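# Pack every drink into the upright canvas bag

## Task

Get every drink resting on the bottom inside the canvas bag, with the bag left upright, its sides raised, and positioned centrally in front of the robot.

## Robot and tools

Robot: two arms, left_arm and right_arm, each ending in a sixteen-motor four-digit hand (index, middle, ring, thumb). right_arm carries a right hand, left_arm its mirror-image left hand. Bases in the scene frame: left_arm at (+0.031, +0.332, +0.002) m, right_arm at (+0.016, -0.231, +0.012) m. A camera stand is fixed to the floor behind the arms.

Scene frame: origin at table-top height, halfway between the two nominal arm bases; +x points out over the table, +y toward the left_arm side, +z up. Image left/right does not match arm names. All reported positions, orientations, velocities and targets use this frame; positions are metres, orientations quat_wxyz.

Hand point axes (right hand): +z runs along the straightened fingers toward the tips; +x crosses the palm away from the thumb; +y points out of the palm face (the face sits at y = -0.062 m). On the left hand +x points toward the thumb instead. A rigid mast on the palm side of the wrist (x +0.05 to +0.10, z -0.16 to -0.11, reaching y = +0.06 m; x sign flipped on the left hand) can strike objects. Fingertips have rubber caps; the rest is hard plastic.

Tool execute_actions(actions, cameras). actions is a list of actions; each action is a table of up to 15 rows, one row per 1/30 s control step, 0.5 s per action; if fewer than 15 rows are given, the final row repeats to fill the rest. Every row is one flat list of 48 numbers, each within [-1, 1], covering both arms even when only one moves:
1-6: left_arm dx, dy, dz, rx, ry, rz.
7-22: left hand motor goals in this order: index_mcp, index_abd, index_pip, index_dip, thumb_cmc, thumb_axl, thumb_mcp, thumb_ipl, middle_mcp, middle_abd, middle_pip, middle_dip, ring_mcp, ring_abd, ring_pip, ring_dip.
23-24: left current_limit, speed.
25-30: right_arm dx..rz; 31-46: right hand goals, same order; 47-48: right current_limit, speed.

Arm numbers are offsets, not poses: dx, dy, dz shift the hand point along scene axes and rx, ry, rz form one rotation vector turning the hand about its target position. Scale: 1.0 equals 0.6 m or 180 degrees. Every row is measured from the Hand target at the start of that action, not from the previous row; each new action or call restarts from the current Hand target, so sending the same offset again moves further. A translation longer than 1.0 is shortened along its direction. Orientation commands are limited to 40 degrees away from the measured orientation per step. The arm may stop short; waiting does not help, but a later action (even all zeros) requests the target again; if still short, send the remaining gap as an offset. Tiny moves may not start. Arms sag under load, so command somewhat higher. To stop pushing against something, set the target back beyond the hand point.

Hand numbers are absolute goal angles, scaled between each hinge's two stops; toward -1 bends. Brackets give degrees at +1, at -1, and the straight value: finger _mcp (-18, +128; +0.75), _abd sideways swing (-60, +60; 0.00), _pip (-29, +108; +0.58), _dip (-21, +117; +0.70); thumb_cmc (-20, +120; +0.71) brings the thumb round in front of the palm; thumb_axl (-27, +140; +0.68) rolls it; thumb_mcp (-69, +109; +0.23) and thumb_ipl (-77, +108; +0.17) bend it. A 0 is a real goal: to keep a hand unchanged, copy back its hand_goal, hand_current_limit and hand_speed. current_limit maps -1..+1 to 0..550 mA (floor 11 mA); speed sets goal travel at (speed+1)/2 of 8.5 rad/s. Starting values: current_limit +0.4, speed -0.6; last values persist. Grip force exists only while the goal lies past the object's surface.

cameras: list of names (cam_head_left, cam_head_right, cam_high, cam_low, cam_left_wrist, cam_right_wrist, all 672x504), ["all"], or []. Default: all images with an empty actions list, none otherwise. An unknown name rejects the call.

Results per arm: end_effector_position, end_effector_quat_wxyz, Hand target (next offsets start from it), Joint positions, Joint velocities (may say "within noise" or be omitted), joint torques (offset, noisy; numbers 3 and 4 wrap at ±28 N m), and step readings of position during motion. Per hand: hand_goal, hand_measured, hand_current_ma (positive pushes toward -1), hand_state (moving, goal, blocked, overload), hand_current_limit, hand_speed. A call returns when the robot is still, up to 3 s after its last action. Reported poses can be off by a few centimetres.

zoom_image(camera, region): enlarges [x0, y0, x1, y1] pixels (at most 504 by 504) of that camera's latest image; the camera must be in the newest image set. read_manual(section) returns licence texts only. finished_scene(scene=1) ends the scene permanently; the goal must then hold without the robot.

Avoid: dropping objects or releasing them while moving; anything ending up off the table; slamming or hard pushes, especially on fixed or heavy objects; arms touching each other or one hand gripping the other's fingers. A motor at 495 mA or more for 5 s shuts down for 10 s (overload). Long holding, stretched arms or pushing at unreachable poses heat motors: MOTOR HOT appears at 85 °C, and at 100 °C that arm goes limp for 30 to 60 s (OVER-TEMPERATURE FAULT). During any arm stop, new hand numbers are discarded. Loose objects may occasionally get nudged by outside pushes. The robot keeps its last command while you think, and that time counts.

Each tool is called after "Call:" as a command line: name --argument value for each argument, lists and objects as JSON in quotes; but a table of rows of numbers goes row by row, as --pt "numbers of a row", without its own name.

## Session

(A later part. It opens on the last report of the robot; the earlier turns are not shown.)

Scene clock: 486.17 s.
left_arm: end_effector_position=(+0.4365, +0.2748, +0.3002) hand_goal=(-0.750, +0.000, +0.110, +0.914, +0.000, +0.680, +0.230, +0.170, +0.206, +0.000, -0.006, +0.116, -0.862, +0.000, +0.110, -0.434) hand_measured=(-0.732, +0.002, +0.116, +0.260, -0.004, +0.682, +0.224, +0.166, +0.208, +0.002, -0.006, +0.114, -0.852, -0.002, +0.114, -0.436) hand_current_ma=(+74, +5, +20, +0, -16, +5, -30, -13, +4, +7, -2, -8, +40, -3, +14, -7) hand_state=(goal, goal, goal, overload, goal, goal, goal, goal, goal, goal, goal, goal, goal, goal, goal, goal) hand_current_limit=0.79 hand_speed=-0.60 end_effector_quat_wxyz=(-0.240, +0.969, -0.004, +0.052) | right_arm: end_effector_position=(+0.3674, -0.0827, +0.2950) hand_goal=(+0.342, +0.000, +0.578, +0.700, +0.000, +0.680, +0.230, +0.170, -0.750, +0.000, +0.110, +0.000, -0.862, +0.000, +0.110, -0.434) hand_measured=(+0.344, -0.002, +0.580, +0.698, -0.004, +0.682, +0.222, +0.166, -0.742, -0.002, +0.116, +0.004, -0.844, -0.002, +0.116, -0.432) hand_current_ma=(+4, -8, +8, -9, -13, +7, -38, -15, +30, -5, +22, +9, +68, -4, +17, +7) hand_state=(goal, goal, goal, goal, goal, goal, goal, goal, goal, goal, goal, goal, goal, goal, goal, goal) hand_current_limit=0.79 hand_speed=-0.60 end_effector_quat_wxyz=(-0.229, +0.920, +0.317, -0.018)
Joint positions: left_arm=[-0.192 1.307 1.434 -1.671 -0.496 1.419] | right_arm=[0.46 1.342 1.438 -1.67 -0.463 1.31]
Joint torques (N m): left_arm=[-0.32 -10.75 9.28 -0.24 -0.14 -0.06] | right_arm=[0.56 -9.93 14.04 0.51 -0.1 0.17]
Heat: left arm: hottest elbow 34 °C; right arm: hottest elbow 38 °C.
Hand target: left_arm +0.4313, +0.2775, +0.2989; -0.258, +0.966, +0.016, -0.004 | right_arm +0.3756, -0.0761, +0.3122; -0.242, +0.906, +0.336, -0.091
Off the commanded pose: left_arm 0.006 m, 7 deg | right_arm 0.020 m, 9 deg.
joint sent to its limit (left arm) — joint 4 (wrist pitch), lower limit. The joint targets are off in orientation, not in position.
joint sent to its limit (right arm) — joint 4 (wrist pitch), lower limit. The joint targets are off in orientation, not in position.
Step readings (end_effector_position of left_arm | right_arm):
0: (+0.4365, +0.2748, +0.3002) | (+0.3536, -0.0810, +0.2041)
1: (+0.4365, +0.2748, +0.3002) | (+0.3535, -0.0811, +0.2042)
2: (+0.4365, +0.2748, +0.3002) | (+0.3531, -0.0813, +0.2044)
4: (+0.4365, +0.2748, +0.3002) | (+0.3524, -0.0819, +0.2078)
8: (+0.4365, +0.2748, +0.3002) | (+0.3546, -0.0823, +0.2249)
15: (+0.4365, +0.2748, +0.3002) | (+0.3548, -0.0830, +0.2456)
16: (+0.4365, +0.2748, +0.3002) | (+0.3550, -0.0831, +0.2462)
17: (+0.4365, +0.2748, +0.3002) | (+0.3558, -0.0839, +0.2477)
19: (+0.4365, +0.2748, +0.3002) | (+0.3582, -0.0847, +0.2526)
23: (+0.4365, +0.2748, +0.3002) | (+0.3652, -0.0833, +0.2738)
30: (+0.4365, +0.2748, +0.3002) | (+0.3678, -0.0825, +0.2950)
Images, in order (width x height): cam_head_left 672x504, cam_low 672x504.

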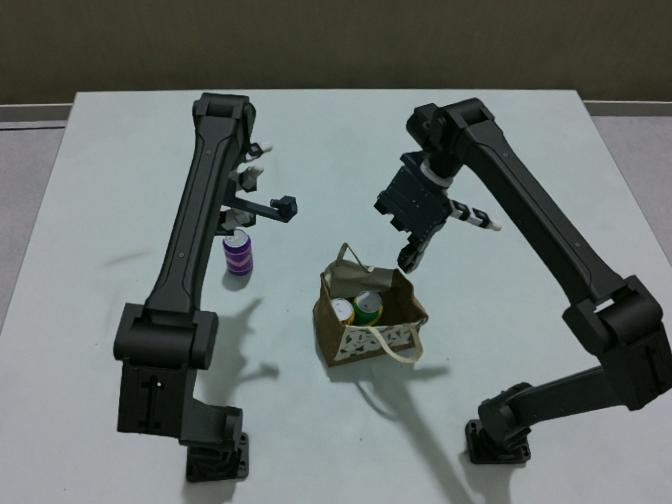

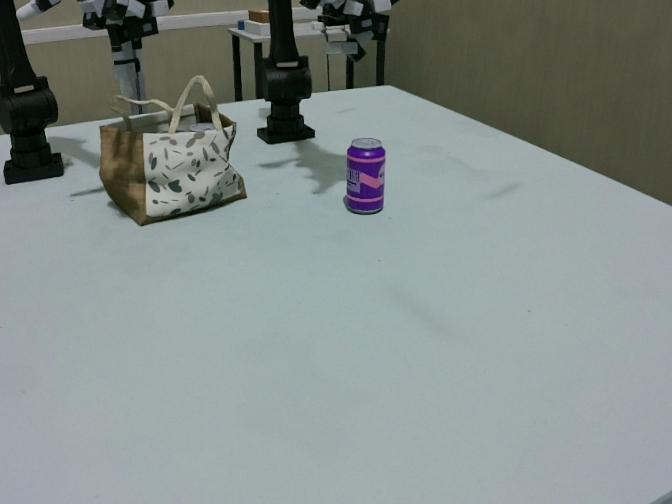

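Call:
execute_actions --actions '[[[0.05,0,-0.03,0,0,0.023,0.95,0,0.14,0.69,0,0.68,0.23,0.17,0.95,0,0.14,0.69,-0.863,0,0.11,-0.435,0.79,-0.4,0.015,-0.08,-0.02,0,0,-0.015,0.342,0,0.577,0.7,0,0.68,0.23,0.17,-0.75,0,0.11,0.0,-0.863,0,0.11,-0.435,0.79,-0.6]],[[0.05,-0.005,-0.05,0,0,0.023,0.95,0,0.14,0.69,-0.5,0.68,0,0.1,0.95,0,0.14,0.69,-0.863,0,0.11,-0.435,0.79,-0.4,0.015,-0.09,-0.01,0,0,-0.015,0.342,0,0.577,0.7,0,0.68,0.23,0.17,-0.75,0,0.11,0.0,-0.863,0,0.11,-0.435,0.79,-0.6]],[[0.018,-0.01,-0.04,0,0,0.023,0.95,0,0.14,0.69,-0.71,0.68,-0.22,0.06,0.95,0,0.14,0.69,-0.863,0,0.11,-0.435,0.79,-0.4,0.015,-0.09,0,0,0,-0.015,0.342,0,0.577,0.7,0,0.68,0.23,0.17,-0.75,0,0.11,0.0,-0.863,0,0.11,-0.435,0.79,-0.6]]]' --cameras '["cam_left_wrist","cam_low","cam_head_left"]'

Scene clock: 489.27 s.
left_arm: end_effector_position=(+0.4895, +0.2743, +0.2182) hand_goal=(+0.950, +0.000, +0.140, +0.690, -0.710, +0.680, -0.220, +0.060, +0.950, +0.000, +0.140, +0.690, -0.862, +0.000, +0.110, -0.434) hand_measured=(+0.934, +0.002, +0.140, +0.260, -0.708, +0.682, -0.220, +0.062, +0.936, +0.002, +0.138, +0.686, -0.852, -0.002, +0.114, -0.436) hand_current_ma=(-61, +5, -1, +0, +9, +5, +2, +6, -55, +7, -6, -10, +40, -3, +14, -7) hand_state=(goal, goal, goal, overload, goal, goal, goal, goal, goal, goal, goal, goal, goal, goal, goal, goal) hand_current_limit=0.79 hand_speed=-0.40 end_effector_quat_wxyz=(-0.247, +0.962, +0.111, -0.016) | right_arm: end_effector_position=(+0.4059, -0.2307, +0.2923) hand_goal=(+0.342, +0.000, +0.578, +0.700, +0.000, +0.680, +0.230, +0.170, -0.750, +0.000, +0.110, +0.000, -0.862, +0.000, +0.110, -0.434) hand_measured=(+0.342, -0.002, +0.580, +0.698, -0.004, +0.682, +0.222, +0.166, -0.742, -0.002, +0.116, +0.004, -0.844, -0.002, +0.116, -0.432) hand_current_ma=(+2, -6, +7, -8, -13, +7, -38, -15, +30, -5, +22, +9, +68, -4, +17, +7) hand_state=(goal, goal, goal, goal, goal, goal, goal, goal, goal, goal, goal, goal, goal, goal, goal, goal) hand_current_limit=0.79 hand_speed=-0.60 end_effector_quat_wxyz=(-0.197, +0.949, +0.243, +0.039)
Joint positions: left_arm=[-0.188 1.526 1.447 -1.673 -0.469 1.134] | right_arm=[0.086 1.32 1.408 -1.67 -0.404 1.096]
Joint torques (N m): left_arm=[-1.38 -11.63 13.55 -0.62 -0.32 -0.01] | right_arm=[-0.21 -10.58 9.47 0.46 -0.05 -0.05]
Heat: left arm: hottest elbow 35 °C; right arm: hottest elbow 38 °C.
Hand target: left_arm +0.5020, +0.2686, +0.2269; -0.256, +0.959, +0.121, -0.032 | right_arm +0.4027, -0.2321, +0.2942; -0.247, +0.927, +0.272, -0.073
Off the commanded pose: left_arm 0.016 m, 2 deg | right_arm 0.004 m, 15 deg.
joint sent to its limit (left arm) — joint 4 (wrist pitch), lower limit. The joint targets are off in orientation, not in position.
joint sent to its limit (right arm) — joint 4 (wrist pitch), lower limit. The joint targets are off in orientation, not in position.
Step readings (end_effector_position of left_arm | right_arm):
0: (+0.4365, +0.2748, +0.3002) | (+0.3673, -0.0827, +0.2950)
1: (+0.4366, +0.2748, +0.3002) | (+0.3673, -0.0827, +0.2950)
2: (+0.4371, +0.2748, +0.3001) | (+0.3678, -0.0834, +0.2950)
4: (+0.4392, +0.2751, +0.2986) | (+0.3706, -0.0884, +0.2950)
8: (+0.4470, +0.2755, +0.2861) | (+0.3802, -0.1099, +0.2950)
15: (+0.4538, +0.2753, +0.2731) | (+0.3854, -0.1213, +0.2950)
16: (+0.4540, +0.2753, +0.2732) | (+0.3857, -0.1216, +0.2950)
17: (+0.4549, +0.2754, +0.2727) | (+0.3866, -0.1236, +0.2950)
19: (+0.4588, +0.2755, +0.2693) | (+0.3882, -0.1322, +0.2941)
23: (+0.4702, +0.2747, +0.2496) | (+0.3922, -0.1623, +0.2923)
30: (+0.4767, +0.2741, +0.2334) | (+0.3963, -0.1760, +0.2929)
31: (+0.4774, +0.2740, +0.2340) | (+0.3966, -0.1763, +0.2929)
32: (+0.4783, +0.2739, +0.2342) | (+0.3975, -0.1785, +0.2929)
34: (+0.4802, +0.2736, +0.2334) | (+0.3993, -0.1871, +0.2925)
38: (+0.4848, +0.2737, +0.2261) | (+0.4026, -0.2168, +0.2919)
45: (+0.4888, +0.2741, +0.2180) | (+0.4051, -0.2306, +0.2922)
Images, in order (width x height): cam_head_left 672x504, cam_low 672x504, cam_left_wrist 672x504.

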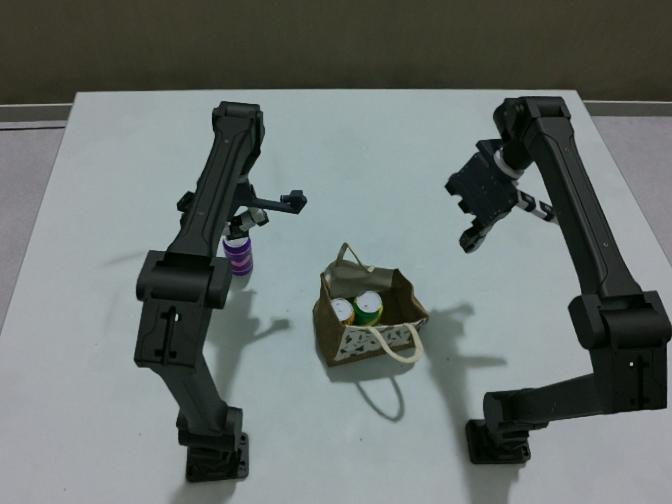

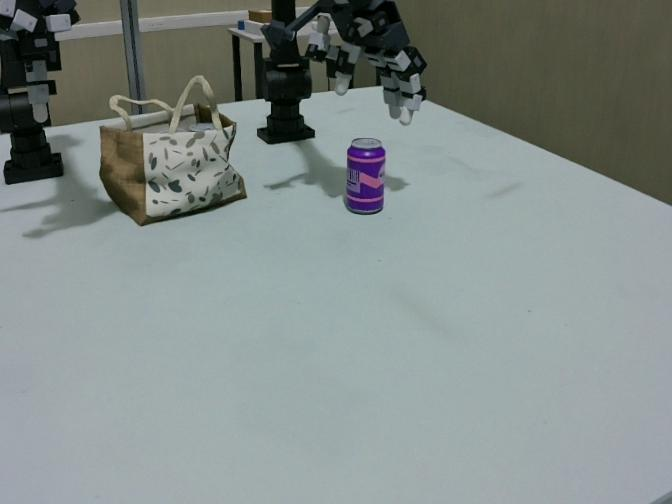

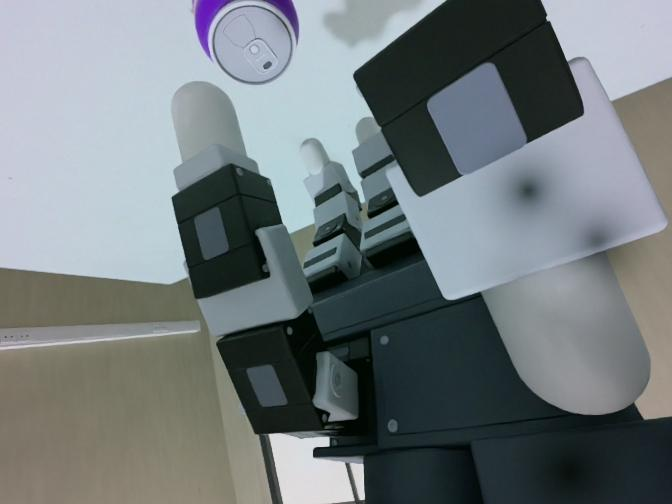

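Call:
execute_actions --actions '[[[-0.003,0,-0.08,0,0,0,0.95,0,0.14,0.69,-0.71,0.68,-0.22,0.06,0.95,0,0.14,0.69,-0.863,0,0.11,-0.435,0.79,-0.4,0.015,-0.09,-0.01,0,0,-0.015,0.342,0,0.577,0.7,0,0.68,0.23,0.17,-0.75,0,0.11,0.0,-0.863,0,0.11,-0.435,0.79,-0.6]],[[0,0,-0.08,0,0,0,0.95,0,0.14,0.69,-0.71,0.68,-0.22,0.06,0.95,0,0.14,0.69,-0.863,0,0.11,-0.435,0.79,-0.4,0.015,-0.09,-0.02,0,0,-0.015,0.342,0,0.577,0.7,0,0.68,0.23,0.17,-0.75,0,0.11,0.0,-0.863,0,0.11,-0.435,0.79,-0.6]]]' --cameras '["cam_left_wrist"]'

Scene clock: 491.30 s.
left_arm: end_effector_position=(+0.4988, +0.2732, +0.1399) hand_goal=(+0.950, +0.000, +0.140, +0.690, -0.710, +0.680, -0.220, +0.060, +0.950, +0.000, +0.140, +0.690, -0.862, +0.000, +0.110, -0.434) hand_measured=(+0.936, +0.002, +0.140, +0.260, -0.708, +0.682, -0.220, +0.062, +0.936, +0.002, +0.138, +0.686, -0.852, -0.002, +0.114, -0.436) hand_current_ma=(-53, +5, -1, +0, +8, +5, +2, +6, -52, +7, -6, -10, +40, -3, +14, -7) hand_state=(goal, goal, goal, overload, goal, goal, goal, goal, goal, goal, goal, goal, goal, goal, goal, goal) hand_current_limit=0.79 hand_speed=-0.40 end_effector_quat_wxyz=(-0.254, +0.959, +0.123, -0.029) | right_arm: end_effector_position=(+0.4152, -0.3388, +0.2693) hand_goal=(+0.342, +0.000, +0.578, +0.700, +0.000, +0.680, +0.230, +0.170, -0.750, +0.000, +0.110, +0.000, -0.862, +0.000, +0.110, -0.434) hand_measured=(+0.344, -0.002, +0.580, +0.698, -0.004, +0.682, +0.222, +0.166, -0.742, -0.002, +0.116, +0.004, -0.844, -0.002, +0.116, -0.432) hand_current_ma=(+4, -6, +7, -8, -10, +7, -38, -15, +30, -5, +22, +9, +68, -4, +17, +7) hand_state=(goal, goal, goal, goal, goal, goal, goal, goal, goal, goal, goal, goal, goal, goal, goal, goal) hand_current_limit=0.79 hand_speed=-0.60 end_effector_quat_wxyz=(-0.177, +0.963, +0.199, +0.041)
Joint positions: left_arm=[-0.192 1.606 1.331 -1.519 -0.471 1.094] | right_arm=[-0.168 1.385 1.408 -1.67 -0.357 0.924]
Joint torques (N m): left_arm=[-1.61 -12.69 9.17 -0.12 -0.5 0.02] | right_arm=[0.26 -10.75 11.63 0.38 -0.03 -0.1]
Heat: left arm: hottest elbow 35 °C; right arm: hottest elbow 38 °C.
Hand target: left_arm +0.5002, +0.2687, +0.1308; -0.256, +0.959, +0.121, -0.032 | right_arm +0.4207, -0.3401, +0.2763; -0.251, +0.939, +0.228, -0.062
Off the commanded pose: left_arm 0.010 m, 0 deg | right_arm 0.009 m, 15 deg.
joint sent to its limit (right arm) — joint 4 (wrist pitch), lower limit. The joint targets are off in orientation, not in position.
Step readings (end_effector_position of left_arm | right_arm):
0: (+0.4895, +0.2743, +0.2182) | (+0.4059, -0.2307, +0.2923)
1: (+0.4896, +0.2744, +0.2182) | (+0.4060, -0.2310, +0.2923)
2: (+0.4899, +0.2743, +0.2179) | (+0.4065, -0.2331, +0.2923)
4: (+0.4929, +0.2736, +0.2159) | (+0.4078, -0.2414, +0.2924)
8: (+0.4973, +0.2725, +0.2039) | (+0.4083, -0.2711, +0.2928)
15: (+0.4977, +0.2730, +0.1886) | (+0.4089, -0.2849, +0.2928)
16: (+0.4979, +0.2730, +0.1880) | (+0.4092, -0.2852, +0.2925)
17: (+0.4992, +0.2729, +0.1859) | (+0.4097, -0.2874, +0.2920)
19: (+0.5012, +0.2727, +0.1768) | (+0.4113, -0.2951, +0.2895)
23: (+0.4956, +0.2738, +0.1516) | (+0.4121, -0.3242, +0.2794)
30: (+0.4983, +0.2733, +0.1399) | (+0.4144, -0.3386, +0.2692)
Images, in order (width x height): cam_left_wrist 672x504.

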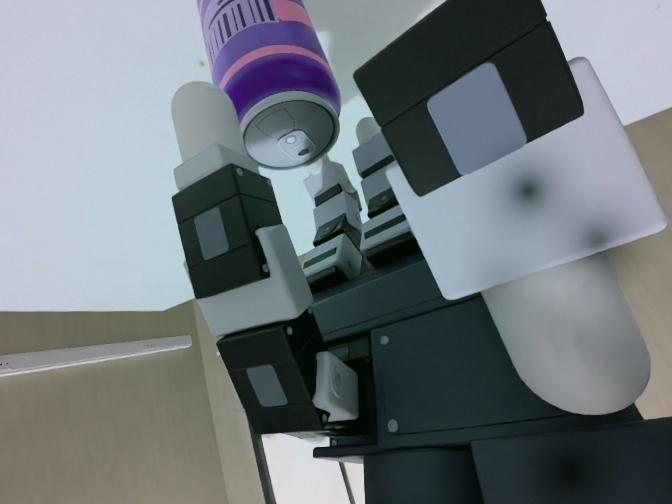

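Call:
execute_actions --actions '[[[0.004,-0.004,-0.072,0,0,0,0.95,0,0.14,0.69,-0.71,0.68,-0.22,0.06,0.95,0,0.14,0.69,-0.863,0,0.11,-0.435,0.79,-0.6,0.01,-0.05,0,0,0,0,0.342,0,0.577,0.7,0,0.68,0.23,0.17,-0.75,0,0.11,0.0,-0.863,0,0.11,-0.435,0.79,-0.6]],[[0,0,0,0,0,0,0.95,0,0.14,0.69,-0.71,0.68,-0.22,0.06,0.95,0,0.14,0.69,-0.863,0,0.11,-0.435,0.79,-0.8,0,0,0,0,0,0,0.342,0,0.577,0.7,0,0.68,0.23,0.17,-0.75,0,0.11,0.0,-0.863,0,0.11,-0.435,0.79,-0.6]]]' --cameras '["cam_left_wrist"]'

Scene clock: 493.10 s.
left_arm: end_effector_position=(+0.5020, +0.2716, +0.0968) hand_goal=(+0.950, +0.000, +0.140, +0.690, -0.710, +0.680, -0.220, +0.060, +0.950, +0.000, +0.140, +0.690, -0.862, +0.000, +0.110, -0.434) hand_measured=(+0.936, +0.002, +0.140, +0.260, -0.708, +0.682, -0.220, +0.062, +0.936, +0.002, +0.138, +0.686, -0.852, -0.002, +0.114, -0.436) hand_current_ma=(-53, +5, -1, +0, +8, +5, +2, +6, -51, +6, -6, -10, +40, -3, +14, -7) hand_state=(goal, goal, goal, overload, goal, goal, goal, goal, goal, goal, goal, goal, goal, goal, goal, goal) hand_current_limit=0.79 hand_speed=-0.80 end_effector_quat_wxyz=(-0.254, +0.959, +0.123, -0.029) | right_arm: end_effector_position=(+0.4157, -0.3630, +0.2627) hand_goal=(+0.342, +0.000, +0.578, +0.700, +0.000, +0.680, +0.230, +0.170, -0.750, +0.000, +0.110, +0.000, -0.862, +0.000, +0.110, -0.434) hand_measured=(+0.344, -0.002, +0.580, +0.698, -0.004, +0.682, +0.222, +0.166, -0.742, -0.002, +0.116, +0.004, -0.844, -0.002, +0.116, -0.432) hand_current_ma=(+4, -6, +7, -8, -10, +7, -38, -15, +30, -5, +22, +9, +68, -4, +17, +7) hand_state=(goal, goal, goal, goal, goal, goal, goal, goal, goal, goal, goal, goal, goal, goal, goal, goal) hand_current_limit=0.79 hand_speed=-0.60 end_effector_quat_wxyz=(-0.169, +0.964, +0.204, +0.038)
Joint positions: left_arm=[-0.195 1.651 1.268 -1.412 -0.471 1.091] | right_arm=[-0.219 1.403 1.408 -1.67 -0.334 0.862]
Joint torques (N m): left_arm=[-1.79 -12.81 8.81 -0.12 -0.45 0] | right_arm=[-0.67 -10.52 13.61 0.31 0.04 -0.1]
Heat: left arm: hottest elbow 34 °C; right arm: hottest elbow 38 °C.
Hand target: left_arm +0.5026, +0.2662, +0.0877; -0.256, +0.959, +0.121, -0.032 | right_arm +0.4267, -0.3702, +0.2762; -0.251, +0.939, +0.227, -0.062
Off the commanded pose: left_arm 0.011 m, 1 deg | right_arm 0.019 m, 15 deg.
joint sent to its limit (right arm) — joint 4 (wrist pitch), lower limit. The joint targets are off in orientation, not in position.
Step readings (end_effector_position of left_arm | right_arm):
0: (+0.4988, +0.2732, +0.1399) | (+0.4152, -0.3388, +0.2693)
1: (+0.4991, +0.2732, +0.1397) | (+0.4153, -0.3389, +0.2693)
2: (+0.5002, +0.2730, +0.1382) | (+0.4153, -0.3402, +0.2693)
4: (+0.5031, +0.2724, +0.1320) | (+0.4155, -0.3434, +0.2690)
8: (+0.5009, +0.2723, +0.1116) | (+0.4146, -0.3557, +0.2666)
15: (+0.5015, +0.2717, +0.0968) | (+0.4151, -0.3627, +0.2627)
16: (+0.5016, +0.2717, +0.0968) | (+0.4152, -0.3628, +0.2627)
17: (+0.5018, +0.2716, +0.0968) | (+0.4152, -0.3629, +0.2627)
19: (+0.5019, +0.2716, +0.0968) | (+0.4154, -0.3629, +0.2627)
23: (+0.5020, +0.2716, +0.0968) | (+0.4155, -0.3630, +0.2627)
30: (+0.5020, +0.2716, +0.0968) | (+0.4157, -0.3629, +0.2627)
Images, in order (width x height): cam_left_wrist 672x504.

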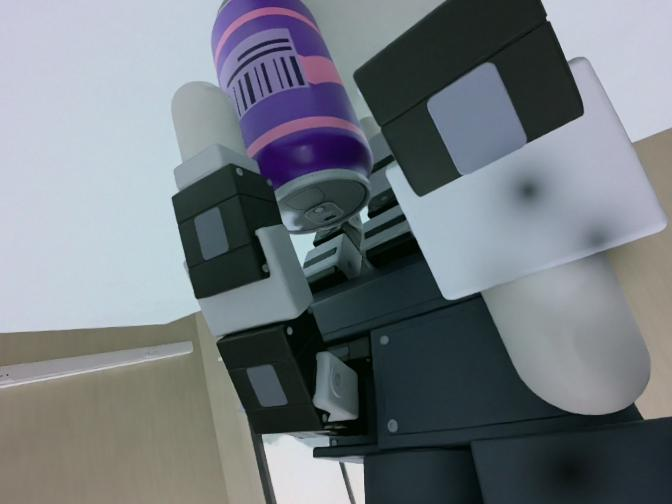

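Call:
execute_actions --actions '[[[0.01,-0.003,0.038,0,0,0,0.75,0,0.15,0.65,-0.71,0.68,-0.4,0.0,0.7,0,0.15,0.62,-0.863,0,0.11,-0.435,0.79,-0.8,0,0,0,0,0,0,0.342,0,0.577,0.7,0,0.68,0.23,0.17,-0.75,0,0.11,0.0,-0.863,0,0.11,-0.435,0.79,-0.6]],[[0,0,0,0,0,0,0.59,0,0.17,0.62,-0.71,0.68,-0.5,-0.02,0.45,0,0.17,0.55,-0.863,0,0.11,-0.435,0.79,-0.8,0,0,0,0,0,0,0.342,0,0.577,0.7,0,0.68,0.23,0.17,-0.75,0,0.11,0.0,-0.863,0,0.11,-0.435,0.79,-0.6]],[[0,0,0,0,0,0,0.59,0,0.17,0.62,-0.71,0.68,-0.73,-0.05,0.45,0,0.17,0.55,-0.863,0,0.11,-0.435,0.79,-0.8,0,0,0,0,0,0,0.342,0,0.577,0.7,0,0.68,0.23,0.17,-0.75,0,0.11,0.0,-0.863,0,0.11,-0.435,0.79,-0.6]]]' --cameras '["cam_left_wrist"]'

Scene clock: 495.23 s.
left_arm: end_effector_position=(+0.4930, +0.2709, +0.1008) hand_goal=(+0.590, +0.000, +0.170, +0.620, -0.710, +0.680, -0.730, -0.050, +0.450, +0.000, +0.170, +0.550, -0.862, +0.000, +0.110, -0.434) hand_measured=(+0.656, +0.008, +0.184, +0.504, -0.700, +0.694, -0.370, +0.026, +0.602, -0.012, +0.196, +0.558, -0.852, -0.002, +0.114, -0.436) hand_current_ma=(+301, +25, +49, +0, +34, +61, +492, +447, +492, -34, +99, +26, +40, -3, +14, -7) hand_state=(blocked, goal, goal, overload, goal, goal, blocked, blocked, blocked, goal, blocked, goal, goal, goal, goal, goal) hand_current_limit=0.79 hand_speed=-0.80 end_effector_quat_wxyz=(-0.262, +0.957, +0.117, -0.046) | right_arm: end_effector_position=(+0.4157, -0.3630, +0.2627) hand_goal=(+0.342, +0.000, +0.578, +0.700, +0.000, +0.680, +0.230, +0.170, -0.750, +0.000, +0.110, +0.000, -0.862, +0.000, +0.110, -0.434) hand_measured=(+0.344, -0.002, +0.580, +0.698, -0.004, +0.682, +0.222, +0.166, -0.742, -0.002, +0.116, +0.004, -0.844, -0.002, +0.116, -0.432) hand_current_ma=(+4, -6, +7, -8, -10, +7, -38, -15, +30, -5, +22, +9, +68, -4, +17, +7) hand_state=(goal, goal, goal, goal, goal, goal, goal, goal, goal, goal, goal, goal, goal, goal, goal, goal) hand_current_limit=0.79 hand_speed=-0.60 end_effector_quat_wxyz=(-0.169, +0.964, +0.204, +0.038)
Joint positions: left_arm=[-0.201 1.651 1.279 -1.463 -0.474 1.086] | right_arm=[-0.219 1.403 1.408 -1.67 -0.334 0.862]
Joint torques (N m): left_arm=[-1.38 -13.39 12.75 -0.69 -0.21 0.05] | right_arm=[-0.67 -10.7 13.72 0.4 -0.01 -0.1]
Heat: left arm: hottest elbow 35 °C; right arm: hottest elbow 38 °C.
Hand target: left_arm +0.5086, +0.2644, +0.1105; -0.256, +0.959, +0.121, -0.032 | right_arm +0.4267, -0.3702, +0.2762; -0.251, +0.939, +0.227, -0.062
Off the commanded pose: left_arm 0.019 m, 2 deg | right_arm 0.019 m, 15 deg.
joint sent to its limit (right arm) — joint 4 (wrist pitch), lower limit. The joint targets are off in orientation, not in position.
Step readings (end_effector_position of left_arm | right_arm):
0: (+0.5020, +0.2716, +0.0968) | (+0.4157, -0.3630, +0.2627)
1: (+0.5020, +0.2716, +0.0968) | (+0.4157, -0.3630, +0.2627)
2: (+0.5017, +0.2716, +0.0968) | (+0.4157, -0.3630, +0.2627)
4: (+0.4989, +0.2721, +0.0969) | (+0.4157, -0.3630, +0.2627)
8: (+0.4946, +0.2711, +0.0980) | (+0.4157, -0.3630, +0.2627)
15: (+0.4942, +0.2696, +0.0999) | (+0.4157, -0.3630, +0.2627)
16: (+0.4943, +0.2696, +0.1001) | (+0.4157, -0.3630, +0.2627)
17: (+0.4943, +0.2696, +0.1001) | (+0.4157, -0.3630, +0.2627)
19: (+0.4942, +0.2699, +0.1001) | (+0.4157, -0.3630, +0.2627)
23: (+0.4937, +0.2707, +0.1005) | (+0.4157, -0.3630, +0.2627)
30: (+0.4933, +0.2708, +0.1008) | (+0.4157, -0.3630, +0.2627)
31: (+0.4933, +0.2708, +0.1008) | (+0.4157, -0.3630, +0.2627)
32: (+0.4932, +0.2708, +0.1008) | (+0.4157, -0.3630, +0.2627)
34: (+0.4932, +0.2708, +0.1008) | (+0.4157, -0.3630, +0.2627)
38: (+0.4931, +0.2709, +0.1008) | (+0.4157, -0.3630, +0.2627)
45: (+0.4930, +0.2709, +0.1008) | (+0.4157, -0.3630, +0.2627)
Images, in order (width x height): cam_left_wrist 672x504.

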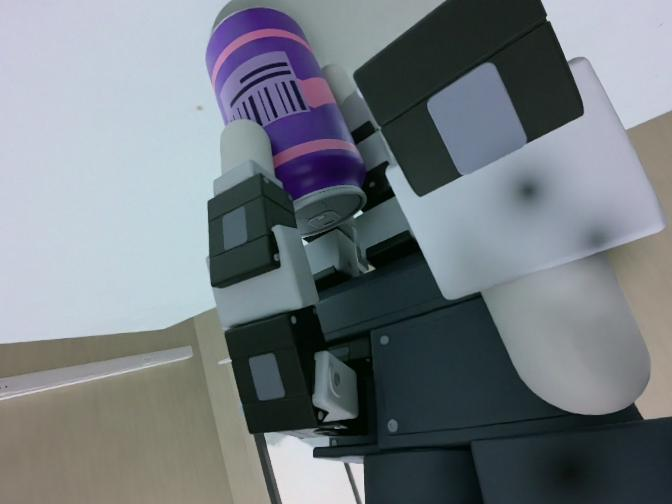

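Call:
execute_actions --actions '[[[0,0,0.067,0,0,0,0.59,0,0.17,0.62,-0.71,0.68,-0.73,-0.05,0.45,0,0.17,0.55,-0.863,0,0.11,-0.435,0.79,-0.8,0,0,0,0,0,0,0.342,0,0.577,0.7,0,0.68,0.23,0.17,-0.75,0,0.11,0.0,-0.863,0,0.11,-0.435,0.79,-0.6]],[[-0.01,0,0.1,0,0,0,0.59,0,0.17,0.62,-0.71,0.68,-0.73,-0.05,0.45,0,0.17,0.55,-0.863,0,0.11,-0.435,0.79,-0.8,0,0,0,0,0,0,0.342,0,0.577,0.7,0,0.68,0.23,0.17,-0.75,0,0.11,0.0,-0.863,0,0.11,-0.435,0.79,-0.6]]]' --cameras '["cam_low","cam_left_wrist"]'

Scene clock: 502.03 s.
left_arm: end_effector_position=(+0.4883, +0.2696, +0.1857) hand_goal=(+0.590, +0.000, +0.170, +0.620, -0.710, +0.680, -0.730, -0.050, +0.450, +0.000, +0.170, +0.550, -0.862, +0.000, +0.110, -0.434) hand_measured=(+0.626, +0.010, +0.184, +0.618, -0.688, +0.710, -0.360, +0.026, +0.538, -0.022, +0.192, +0.556, -0.852, -0.002, +0.114, -0.436) hand_current_ma=(+148, +32, +46, +0, +85, +149, +492, +447, +411, -70, +83, +23, +40, -3, +14, -7) hand_state=(blocked, goal, goal, overload, blocked, blocked, blocked, blocked, blocked, blocked, blocked, goal, goal, goal, goal, goal) hand_current_limit=0.79 hand_speed=-0.80 end_effector_quat_wxyz=(-0.256, +0.959, +0.116, -0.044) | right_arm: end_effector_position=(+0.4157, -0.3630, +0.2627) hand_goal=(+0.342, +0.000, +0.578, +0.700, +0.000, +0.680, +0.230, +0.170, -0.750, +0.000, +0.110, +0.000, -0.862, +0.000, +0.110, -0.434) hand_measured=(+0.344, -0.002, +0.580, +0.698, -0.004, +0.682, +0.222, +0.166, -0.742, -0.002, +0.116, +0.004, -0.844, -0.002, +0.116, -0.432) hand_current_ma=(+4, -6, +7, -8, -10, +7, -38, -15, +30, -5, +22, +9, +68, -4, +17, +7) hand_state=(goal, goal, goal, goal, goal, goal, goal, goal, goal, goal, goal, goal, goal, goal, goal, goal) hand_current_limit=0.79 hand_speed=-0.60 end_effector_quat_wxyz=(-0.169, +0.964, +0.204, +0.038)
Joint positions: left_arm=[-0.201 1.578 1.42 -1.669 -0.465 1.093] | right_arm=[-0.219 1.403 1.408 -1.67 -0.334 0.862]
Joint torques (N m): left_arm=[-1.2 -14.27 14.65 -0.99 -0.5 0.16] | right_arm=[-0.44 -10.46 13.63 0.38 0.03 -0.1]
Heat: left arm: hottest elbow 35 °C; right arm: hottest elbow 38 °C.
Hand target: left_arm +0.5026, +0.2644, +0.2107; -0.256, +0.959, +0.120, -0.032 | right_arm +0.4267, -0.3702, +0.2762; -0.251, +0.939, +0.227, -0.062
Off the commanded pose: left_arm 0.029 m, 1 deg | right_arm 0.019 m, 15 deg.
joint sent to its limit (left arm) — joint 4 (wrist pitch), lower limit. The joint targets still meet the commanded pose.
joint sent to its limit (right arm) — joint 4 (wrist pitch), lower limit. The joint targets are off in orientation, not in position.
Step readings (end_effector_position of left_arm | right_arm):
0: (+0.4930, +0.2709, +0.1008) | (+0.4157, -0.3630, +0.2627)
1: (+0.4928, +0.2709, +0.1010) | (+0.4157, -0.3630, +0.2627)
2: (+0.4919, +0.2710, +0.1022) | (+0.4157, -0.3630, +0.2627)
4: (+0.4888, +0.2706, +0.1049) | (+0.4157, -0.3630, +0.2627)
8: (+0.4863, +0.2706, +0.1128) | (+0.4157, -0.3630, +0.2627)
15: (+0.4892, +0.2701, +0.1190) | (+0.4157, -0.3630, +0.2627)
16: (+0.4889, +0.2702, +0.1194) | (+0.4157, -0.3630, +0.2627)
17: (+0.4871, +0.2704, +0.1212) | (+0.4157, -0.3630, +0.2627)
19: (+0.4833, +0.2710, +0.1280) | (+0.4157, -0.3630, +0.2627)
23: (+0.4820, +0.2712, +0.1544) | (+0.4157, -0.3630, +0.2627)
30: (+0.4888, +0.2698, +0.1855) | (+0.4157, -0.3630, +0.2627)
Images, in order (width x height): cam_low 672x504, cam_left_wrist 672x504.

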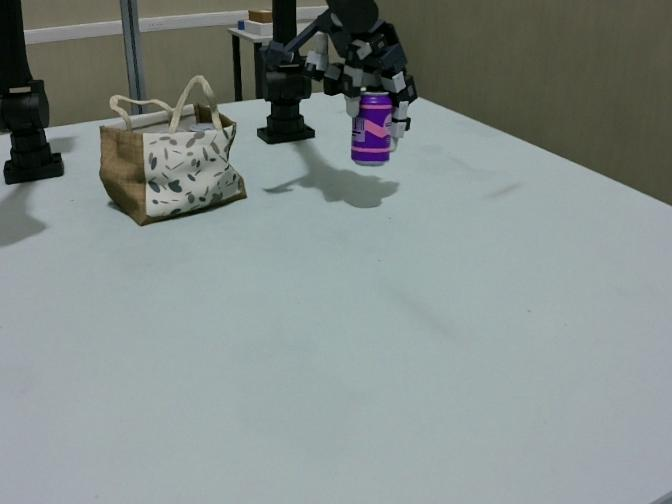

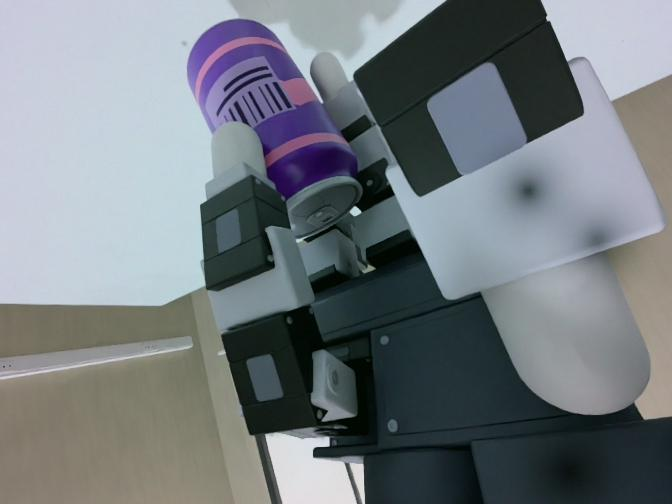

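Call:
execute_actions --actions '[[[-0.07,0,0.07,0,0,-0.03,0.59,0,0.17,0.62,-0.71,0.68,-0.73,-0.05,0.45,0,0.17,0.55,-0.863,0,0.11,-0.435,0.79,-0.8,0,0,0,0,0,0,0.342,0,0.577,0.7,0,0.68,0.23,0.17,-0.75,0,0.11,0.0,-0.863,0,0.11,-0.435,0.79,-0.6]],[[-0.07,0,0.06,0,0,-0.045,0.59,0,0.17,0.62,-0.71,0.68,-0.73,-0.05,0.45,0,0.17,0.55,-0.863,0,0.11,-0.435,0.79,-0.8,0,0,0,0,0,0,0.342,0,0.577,0.7,0,0.68,0.23,0.17,-0.75,0,0.11,0.0,-0.863,0,0.11,-0.435,0.79,-0.6]],[[-0.058,-0.007,0.02,0,0,-0.045,0.59,0,0.17,0.62,-0.71,0.68,-0.73,-0.05,0.45,0,0.17,0.55,-0.863,0,0.11,-0.435,0.79,-0.8,0,0,0,0,0,0,0.342,0,0.577,0.7,0,0.68,0.23,0.17,-0.75,0,0.11,0.0,-0.863,0,0.11,-0.435,0.79,-0.6]],[[-0.058,-0.042,0.05,0,0,-0.0556,0.59,0,0.17,0.62,-0.71,0.68,-0.73,-0.05,0.45,0,0.17,0.55,-0.863,0,0.11,-0.435,0.79,-0.8,0,0,0,0,0,0,0.342,0,0.577,0.7,0,0.68,0.23,0.17,-0.75,0,0.11,0.0,-0.863,0,0.11,-0.435,0.79,-0.6]]]' --cameras '["cam_low","cam_left_wrist"]'

Scene clock: 505.03 s.
left_arm: end_effector_position=(+0.3499, +0.2371, +0.3203) hand_goal=(+0.590, +0.000, +0.170, +0.620, -0.710, +0.680, -0.730, -0.050, +0.450, +0.000, +0.170, +0.550, -0.862, +0.000, +0.110, -0.434) hand_measured=(+0.620, +0.006, +0.182, +0.664, -0.686, +0.712, -0.360, +0.026, +0.534, -0.022, +0.190, +0.556, -0.852, -0.002, +0.114, -0.436) hand_current_ma=(+121, +18, +39, +0, +91, +158, +492, +447, +387, -70, +70, +16, +40, -3, +14, -7) hand_state=(blocked, goal, goal, overload, blocked, blocked, blocked, blocked, blocked, blocked, goal, goal, goal, goal, goal, goal) hand_current_limit=0.79 hand_speed=-0.80 end_effector_quat_wxyz=(-0.233, +0.955, -0.163, +0.083) | right_arm: end_effector_position=(+0.4157, -0.3630, +0.2627) hand_goal=(+0.342, +0.000, +0.578, +0.700, +0.000, +0.680, +0.230, +0.170, -0.750, +0.000, +0.110, +0.000, -0.862, +0.000, +0.110, -0.434) hand_measured=(+0.344, -0.002, +0.580, +0.698, -0.004, +0.682, +0.222, +0.166, -0.742, -0.002, +0.116, +0.004, -0.844, -0.002, +0.116, -0.432) hand_current_ma=(+4, -6, +7, -8, -10, +7, -38, -15, +30, -5, +22, +9, +68, -4, +17, +7) hand_state=(goal, goal, goal, goal, goal, goal, goal, goal, goal, goal, goal, goal, goal, goal, goal, goal) hand_current_limit=0.79 hand_speed=-0.60 end_effector_quat_wxyz=(-0.169, +0.964, +0.204, +0.038)
Joint positions: left_arm=[-0.327 1.107 1.326 -1.677 -0.488 1.634] | right_arm=[-0.219 1.403 1.408 -1.67 -0.334 0.862]
Joint torques (N m): left_arm=[-1.32 -7.65 11.63 0.12 -0.47 0.1] | right_arm=[-0.91 -10.46 13.48 0.44 0.02 -0.08]
Heat: left arm: hottest elbow 35 °C; right arm: hottest elbow 39 °C.
Hand target: left_arm +0.3490, +0.2350, +0.3306; -0.255, +0.955, -0.145, +0.039 | right_arm +0.4267, -0.3702, +0.2762; -0.251, +0.939, +0.227, -0.062
Off the commanded pose: left_arm 0.011 m, 6 deg | right_arm 0.019 m, 15 deg.
joint sent to its limit (left arm) — joint 4 (wrist pitch), lower limit. The joint targets are off in orientation, not in position.
joint sent to its limit (right arm) — joint 4 (wrist pitch), lower limit. The joint targets are off in orientation, not in position.
Step readings (end_effector_position of left_arm | right_arm):
0: (+0.4882, +0.2695, +0.1857) | (+0.4157, -0.3630, +0.2627)
1: (+0.4882, +0.2695, +0.1857) | (+0.4157, -0.3630, +0.2627)
2: (+0.4875, +0.2694, +0.1868) | (+0.4157, -0.3630, +0.2627)
4: (+0.4847, +0.2693, +0.1916) | (+0.4157, -0.3630, +0.2627)
8: (+0.4750, +0.2695, +0.2178) | (+0.4157, -0.3630, +0.2627)
15: (+0.4630, +0.2694, +0.2482) | (+0.4157, -0.3630, +0.2627)
16: (+0.4627, +0.2693, +0.2481) | (+0.4157, -0.3630, +0.2627)
17: (+0.4607, +0.2696, +0.2474) | (+0.4157, -0.3630, +0.2627)
19: (+0.4536, +0.2698, +0.2464) | (+0.4157, -0.3630, +0.2627)
23: (+0.4342, +0.2691, +0.2569) | (+0.4157, -0.3630, +0.2627)
30: (+0.4212, +0.2687, +0.2800) | (+0.4157, -0.3630, +0.2627)
31: (+0.4206, +0.2685, +0.2804) | (+0.4157, -0.3630, +0.2627)
32: (+0.4192, +0.2685, +0.2800) | (+0.4157, -0.3630, +0.2627)
34: (+0.4131, +0.2682, +0.2784) | (+0.4157, -0.3630, +0.2627)
38: (+0.3973, +0.2646, +0.2800) | (+0.4157, -0.3630, +0.2627)
45: (+0.3880, +0.2627, +0.2907) | (+0.4157, -0.3630, +0.2627)
46: (+0.3875, +0.2626, +0.2910) | (+0.4157, -0.3630, +0.2627)
47: (+0.3861, +0.2620, +0.2914) | (+0.4157, -0.3630, +0.2627)
49: (+0.3807, +0.2575, +0.2937) | (+0.4157, -0.3630, +0.2627)
53: (+0.3643, +0.2428, +0.3073) | (+0.4157, -0.3630, +0.2627)
60: (+0.3509, +0.2370, +0.3205) | (+0.4157, -0.3630, +0.2627)
Images, in order (width x height): cam_low 672x504, cam_left_wrist 672x504.

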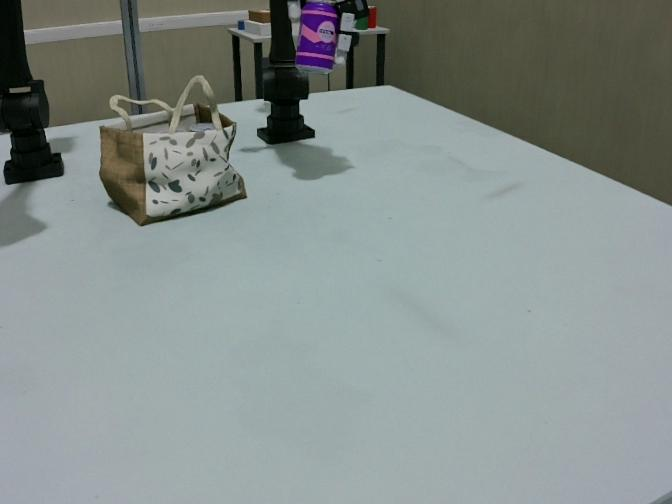

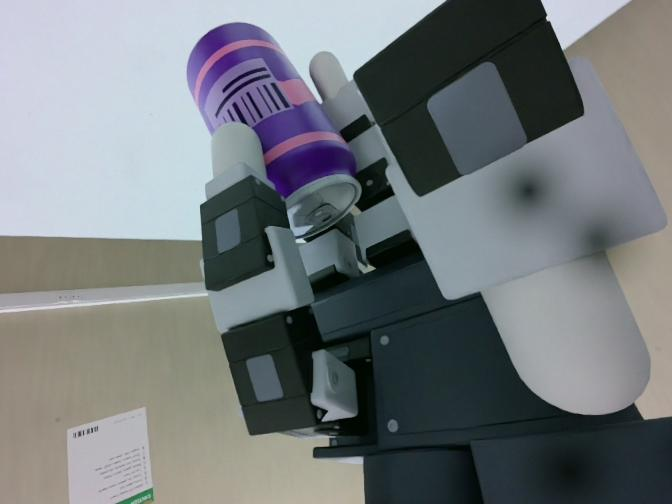

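Call:
execute_actions --actions '[[[-0.058,-0.066,0.01,0,0,-0.05,0.59,0,0.17,0.62,-0.71,0.68,-0.73,-0.05,0.45,0,0.17,0.55,-0.863,0,0.11,-0.435,0.79,-0.8,0,0,0,0,0,0,0.342,0,0.577,0.7,0,0.68,0.23,0.17,-0.75,0,0.11,0.0,-0.863,0,0.11,-0.435,0.79,-0.6]],[[-0.047,-0.066,0,0,0,-0.0556,0.59,0,0.17,0.62,-0.71,0.68,-0.73,-0.05,0.45,0,0.17,0.55,-0.863,0,0.11,-0.435,0.79,-0.8,0,0,0,0,0,0,0.342,0,0.577,0.7,0,0.68,0.23,0.17,-0.75,0,0.11,0.0,-0.863,0,0.11,-0.435,0.79,-0.6]],[[-0.033,-0.066,0.01,0,0,-0.0556,0.59,0,0.17,0.62,-0.71,0.68,-0.73,-0.05,0.45,0,0.17,0.55,-0.863,0,0.11,-0.435,0.79,-0.8,0,0,0,0,0,0,0.342,0,0.577,0.7,0,0.68,0.23,0.17,-0.75,0,0.11,0.0,-0.863,0,0.11,-0.435,0.79,-0.6]],[[-0.01,-0.06,0.0,0,0,-0.0556,0.59,0,0.17,0.62,-0.71,0.68,-0.73,-0.05,0.45,0,0.17,0.55,-0.863,0,0.11,-0.435,0.79,-0.8,0,0,0,0,0,0,0.342,0,0.577,0.7,0,0.68,0.23,0.17,-0.75,0,0.11,0.0,-0.863,0,0.11,-0.435,0.79,-0.6]]]' --cameras '["cam_low","cam_head_left","cam_high"]'

Scene clock: 508.27 s.
left_arm: end_effector_position=(+0.2524, +0.0891, +0.3097) hand_goal=(+0.590, +0.000, +0.170, +0.620, -0.710, +0.680, -0.730, -0.050, +0.450, +0.000, +0.170, +0.550, -0.862, +0.000, +0.110, -0.434) hand_measured=(+0.616, +0.006, +0.178, +0.686, -0.686, +0.712, -0.360, +0.026, +0.532, -0.022, +0.190, +0.554, -0.852, -0.002, +0.114, -0.436) hand_current_ma=(+106, +16, +29, +0, +91, +158, +492, +447, +373, -70, +70, +15, +40, -3, +14, -7) hand_state=(blocked, goal, goal, overload, blocked, blocked, blocked, blocked, blocked, blocked, goal, goal, goal, goal, goal, goal) hand_current_limit=0.79 hand_speed=-0.80 end_effector_quat_wxyz=(-0.217, +0.847, -0.472, +0.115) | right_arm: end_effector_position=(+0.4157, -0.3630, +0.2627) hand_goal=(+0.342, +0.000, +0.578, +0.700, +0.000, +0.680, +0.230, +0.170, -0.750, +0.000, +0.110, +0.000, -0.862, +0.000, +0.110, -0.434) hand_measured=(+0.344, -0.002, +0.580, +0.698, -0.004, +0.682, +0.222, +0.166, -0.742, -0.002, +0.116, +0.004, -0.844, -0.002, +0.116, -0.432) hand_current_ma=(+4, -6, +7, -8, -10, +7, -38, -15, +30, -5, +22, +9, +68, -4, +17, +7) hand_state=(goal, goal, goal, goal, goal, goal, goal, goal, goal, goal, goal, goal, goal, goal, goal, goal) hand_current_limit=0.79 hand_speed=-0.60 end_effector_quat_wxyz=(-0.169, +0.964, +0.204, +0.038)
Joint positions: left_arm=[-0.867 1.141 1.33 -1.677 -0.49 1.766] | right_arm=[-0.219 1.403 1.408 -1.67 -0.334 0.862]
Joint torques (N m): left_arm=[-0.97 -7.82 16.61 0.03 -0.68 0.13] | right_arm=[-0.67 -11.11 13.46 0.43 -0.05 -0.06]
Heat: left arm: hottest elbow 35 °C; right arm: hottest elbow 39 °C.
Hand target: left_arm +0.2602, +0.0802, +0.3426; -0.228, +0.852, -0.456, +0.122 | right_arm +0.4267, -0.3702, +0.2762; -0.251, +0.939, +0.227, -0.062
Off the commanded pose: left_arm 0.035 m, 2 deg | right_arm 0.019 m, 15 deg.
joint sent to its limit (left arm) — joint 4 (wrist pitch), lower limit. The joint targets are off in orientation, not in position.
joint sent to its limit (right arm) — joint 4 (wrist pitch), lower limit. The joint targets are off in orientation, not in position.
Step readings (end_effector_position of left_arm | right_arm):
0: (+0.3499, +0.2371, +0.3203) | (+0.4157, -0.3630, +0.2627)
1: (+0.3497, +0.2368, +0.3203) | (+0.4157, -0.3630, +0.2627)
2: (+0.3489, +0.2348, +0.3204) | (+0.4157, -0.3630, +0.2627)
4: (+0.3440, +0.2276, +0.3200) | (+0.4157, -0.3630, +0.2627)
8: (+0.3268, +0.2039, +0.3214) | (+0.4157, -0.3630, +0.2627)
15: (+0.3177, +0.1945, +0.3269) | (+0.4157, -0.3630, +0.2627)
16: (+0.3176, +0.1943, +0.3269) | (+0.4157, -0.3630, +0.2627)
17: (+0.3166, +0.1926, +0.3267) | (+0.4157, -0.3630, +0.2627)
19: (+0.3121, +0.1862, +0.3259) | (+0.4157, -0.3630, +0.2627)
23: (+0.2964, +0.1627, +0.3249) | (+0.4157, -0.3630, +0.2627)
30: (+0.2899, +0.1535, +0.3249) | (+0.4157, -0.3630, +0.2627)
31: (+0.2898, +0.1534, +0.3249) | (+0.4157, -0.3630, +0.2627)
32: (+0.2886, +0.1520, +0.3249) | (+0.4157, -0.3630, +0.2627)
34: (+0.2841, +0.1467, +0.3248) | (+0.4157, -0.3630, +0.2627)
38: (+0.2677, +0.1278, +0.3246) | (+0.4157, -0.3630, +0.2627)
45: (+0.2610, +0.1212, +0.3244) | (+0.4157, -0.3630, +0.2627)
46: (+0.2608, +0.1211, +0.3243) | (+0.4157, -0.3630, +0.2627)
47: (+0.2602, +0.1201, +0.3236) | (+0.4157, -0.3630, +0.2627)
49: (+0.2597, +0.1157, +0.3216) | (+0.4157, -0.3630, +0.2627)
53: (+0.2549, +0.0967, +0.3143) | (+0.4157, -0.3630, +0.2627)
60: (+0.2521, +0.0894, +0.3080) | (+0.4157, -0.3630, +0.2627)
Images, in order (width x height): cam_head_left 672x504, cam_high 672x504, cam_low 672x504.

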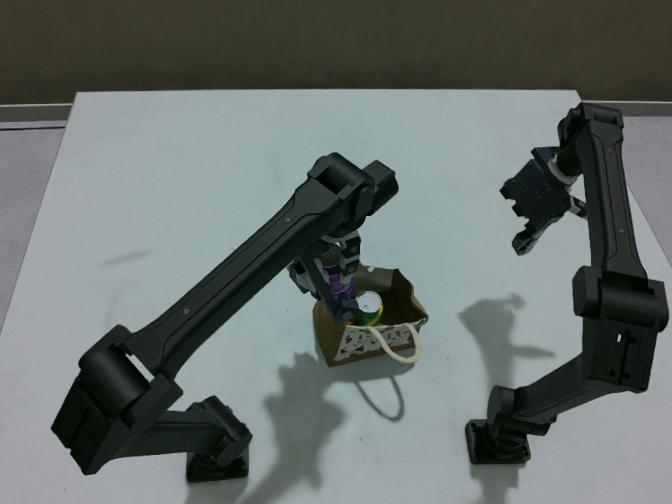

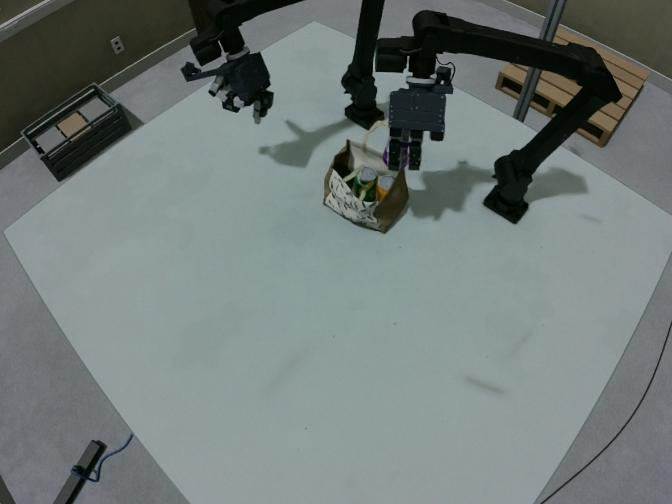

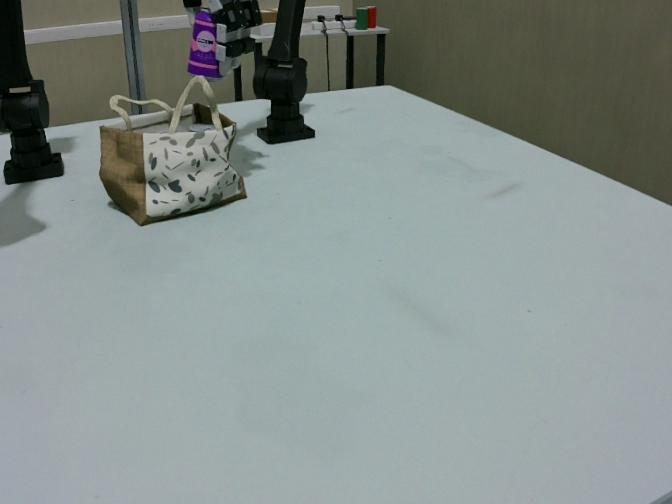

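Call:
execute_actions --actions '[[[-0.008,-0.066,0.01,0,0,-0.052,0.59,0,0.17,0.62,-0.71,0.68,-0.73,-0.05,0.45,0,0.17,0.55,-0.863,0,0.11,-0.435,0.79,-0.8,0,0,0,0,0,0,0.342,0,0.577,0.7,0,0.68,0.23,0.17,-0.75,0,0.11,0.0,-0.863,0,0.11,-0.435,0.79,-0.6]],[[0.01,-0.066,0.0,0,0,0,0.59,0,0.17,0.62,-0.71,0.68,-0.73,-0.05,0.45,0,0.17,0.55,-0.863,0,0.11,-0.435,0.79,-0.8,0,0,0,0,0,0,0.342,0,0.577,0.7,0,0.68,0.23,0.17,-0.75,0,0.11,0.0,-0.863,0,0.11,-0.435,0.79,-0.6]],[[0.04,-0.055,-0.02,0,0,0,0.59,0,0.17,0.62,-0.71,0.68,-0.73,-0.05,0.45,0,0.17,0.55,-0.863,0,0.11,-0.435,0.79,-0.8,0,0,0,0,0,0,0.342,0,0.577,0.7,0,0.68,0.23,0.17,-0.75,0,0.11,0.0,-0.863,0,0.11,-0.435,0.79,-0.6]]]' --cameras '["cam_low","cam_head_left","cam_high","cam_left_wrist"]'

Call:
zoom_image --camera "cam_head_left" --region '[290, 220, 460, 380]'

Call:
zoom_image --camera "cam_low" --region '[80, 60, 280, 240]'

Call:
zoom_image --camera "cam_high" --region '[290, 80, 450, 240]'

Scene clock: 510.67 s.
left_arm: end_effector_position=(+0.2792, -0.0196, +0.3047) hand_goal=(+0.590, +0.000, +0.170, +0.620, -0.710, +0.680, -0.730, -0.050, +0.450, +0.000, +0.170, +0.550, -0.862, +0.000, +0.110, -0.434) hand_measured=(+0.616, +0.004, +0.178, +0.696, -0.686, +0.712, -0.360, +0.026, +0.528, -0.022, +0.186, +0.554, -0.852, -0.002, +0.114, -0.436) hand_current_ma=(+104, +9, +28, +0, +91, +159, +492, +447, +362, -70, +60, +11, +40, -3, +14, -7) hand_state=(blocked, goal, goal, overload, blocked, blocked, blocked, blocked, blocked, blocked, goal, goal, goal, goal, goal, goal) hand_current_limit=0.79 hand_speed=-0.80 end_effector_quat_wxyz=(-0.225, +0.805, -0.537, +0.111) | right_arm: end_effector_position=(+0.4157, -0.3630, +0.2627) hand_goal=(+0.342, +0.000, +0.578, +0.700, +0.000, +0.680, +0.230, +0.170, -0.750, +0.000, +0.110, +0.000, -0.862, +0.000, +0.110, -0.434) hand_measured=(+0.344, -0.002, +0.580, +0.698, -0.004, +0.682, +0.222, +0.166, -0.742, -0.002, +0.116, +0.004, -0.844, -0.002, +0.116, -0.432) hand_current_ma=(+4, -6, +7, -8, -10, +7, -38, -15, +30, -5, +22, +9, +68, -4, +17, +7) hand_state=(goal, goal, goal, goal, goal, goal, goal, goal, goal, goal, goal, goal, goal, goal, goal, goal) hand_current_limit=0.79 hand_speed=-0.60 end_effector_quat_wxyz=(-0.169, +0.964, +0.204, +0.038)
Joint positions: left_arm=[-0.995 1.435 1.582 -1.677 -0.506 1.786] | right_arm=[-0.219 1.403 1.408 -1.67 -0.334 0.862]
Joint torques (N m): left_arm=[-1.32 -13.27 16.28 -0.1 -0.65 0.01] | right_arm=[-0.62 -10.34 13.65 0.39 0 -0.09]
Heat: left arm: hottest elbow 35 °C; right arm: hottest elbow 39 °C.
Hand target: left_arm +0.2854, -0.0320, +0.3366; -0.217, +0.812, -0.524, +0.140 | right_arm +0.4267, -0.3702, +0.2762; -0.251, +0.939, +0.227, -0.062
Off the commanded pose: left_arm 0.035 m, 4 deg | right_arm 0.019 m, 15 deg.
joint sent to its limit (left arm) — joint 4 (wrist pitch), lower limit. The joint targets still meet the commanded pose.
joint sent to its limit (right arm) — joint 4 (wrist pitch), lower limit. The joint targets are off in orientation, not in position.
Step readings (end_effector_position of left_arm | right_arm):
0: (+0.2523, +0.0891, +0.3096) | (+0.4157, -0.3630, +0.2627)
1: (+0.2523, +0.0890, +0.3099) | (+0.4157, -0.3630, +0.2627)
2: (+0.2516, +0.0875, +0.3107) | (+0.4157, -0.3630, +0.2627)
4: (+0.2525, +0.0815, +0.3146) | (+0.4157, -0.3630, +0.2627)
8: (+0.2508, +0.0587, +0.3224) | (+0.4157, -0.3630, +0.2627)
15: (+0.2478, +0.0506, +0.3193) | (+0.4157, -0.3630, +0.2627)
16: (+0.2477, +0.0505, +0.3193) | (+0.4157, -0.3630, +0.2627)
17: (+0.2480, +0.0491, +0.3198) | (+0.4157, -0.3630, +0.2627)
19: (+0.2505, +0.0425, +0.3223) | (+0.4157, -0.3630, +0.2627)
23: (+0.2546, +0.0223, +0.3241) | (+0.4157, -0.3630, +0.2627)
30: (+0.2542, +0.0143, +0.3173) | (+0.4157, -0.3630, +0.2627)
31: (+0.2543, +0.0141, +0.3178) | (+0.4157, -0.3630, +0.2627)
32: (+0.2554, +0.0127, +0.3183) | (+0.4157, -0.3630, +0.2627)
34: (+0.2608, +0.0058, +0.3207) | (+0.4157, -0.3630, +0.2627)
38: (+0.2745, -0.0128, +0.3178) | (+0.4157, -0.3630, +0.2627)
45: (+0.2789, -0.0193, +0.3039) | (+0.4157, -0.3630, +0.2627)
Images, in order (width x height): cam_head_left 672x504, cam_high 672x504, cam_low 672x504, cam_left_wrist 672x504.

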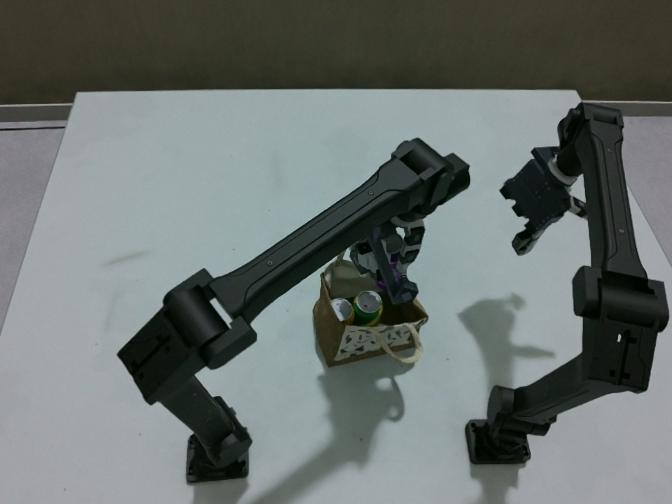

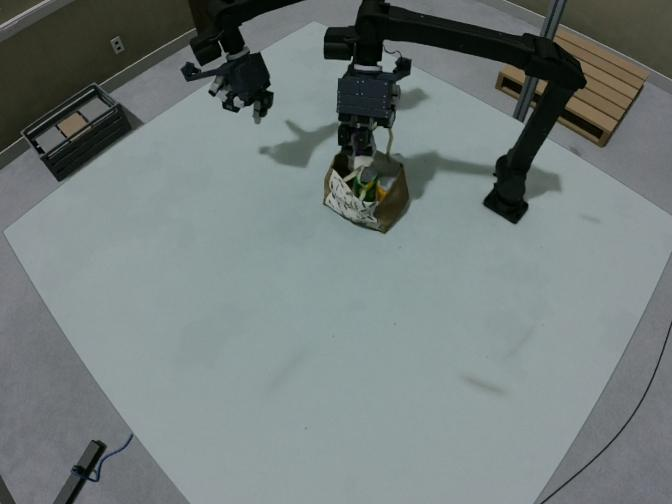

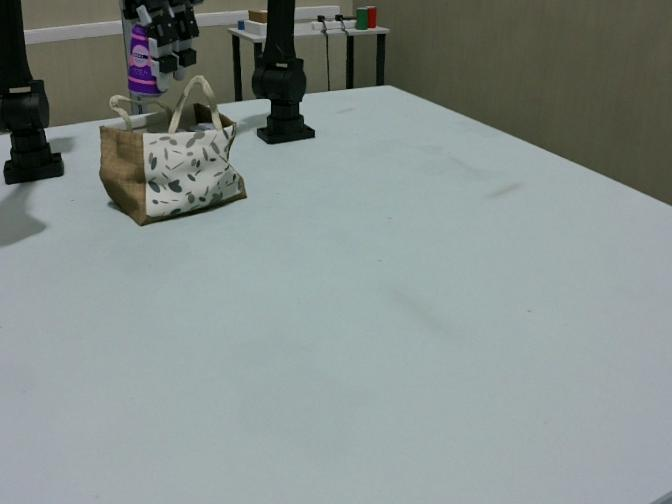

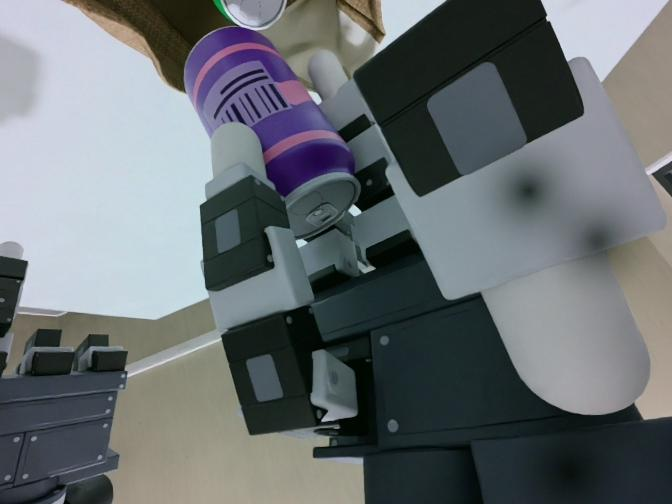

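Scaled by 2.965.

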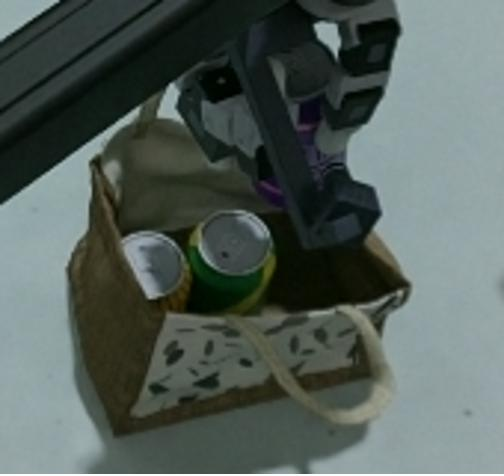

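Scaled by 2.520.

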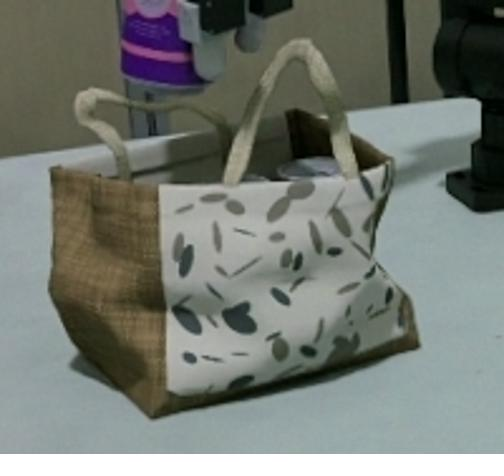

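Scaled by 3.150.

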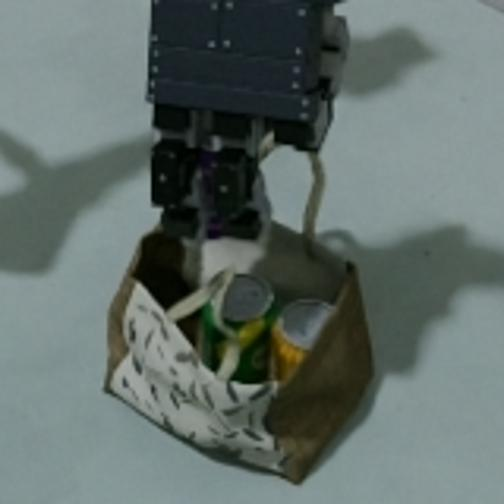

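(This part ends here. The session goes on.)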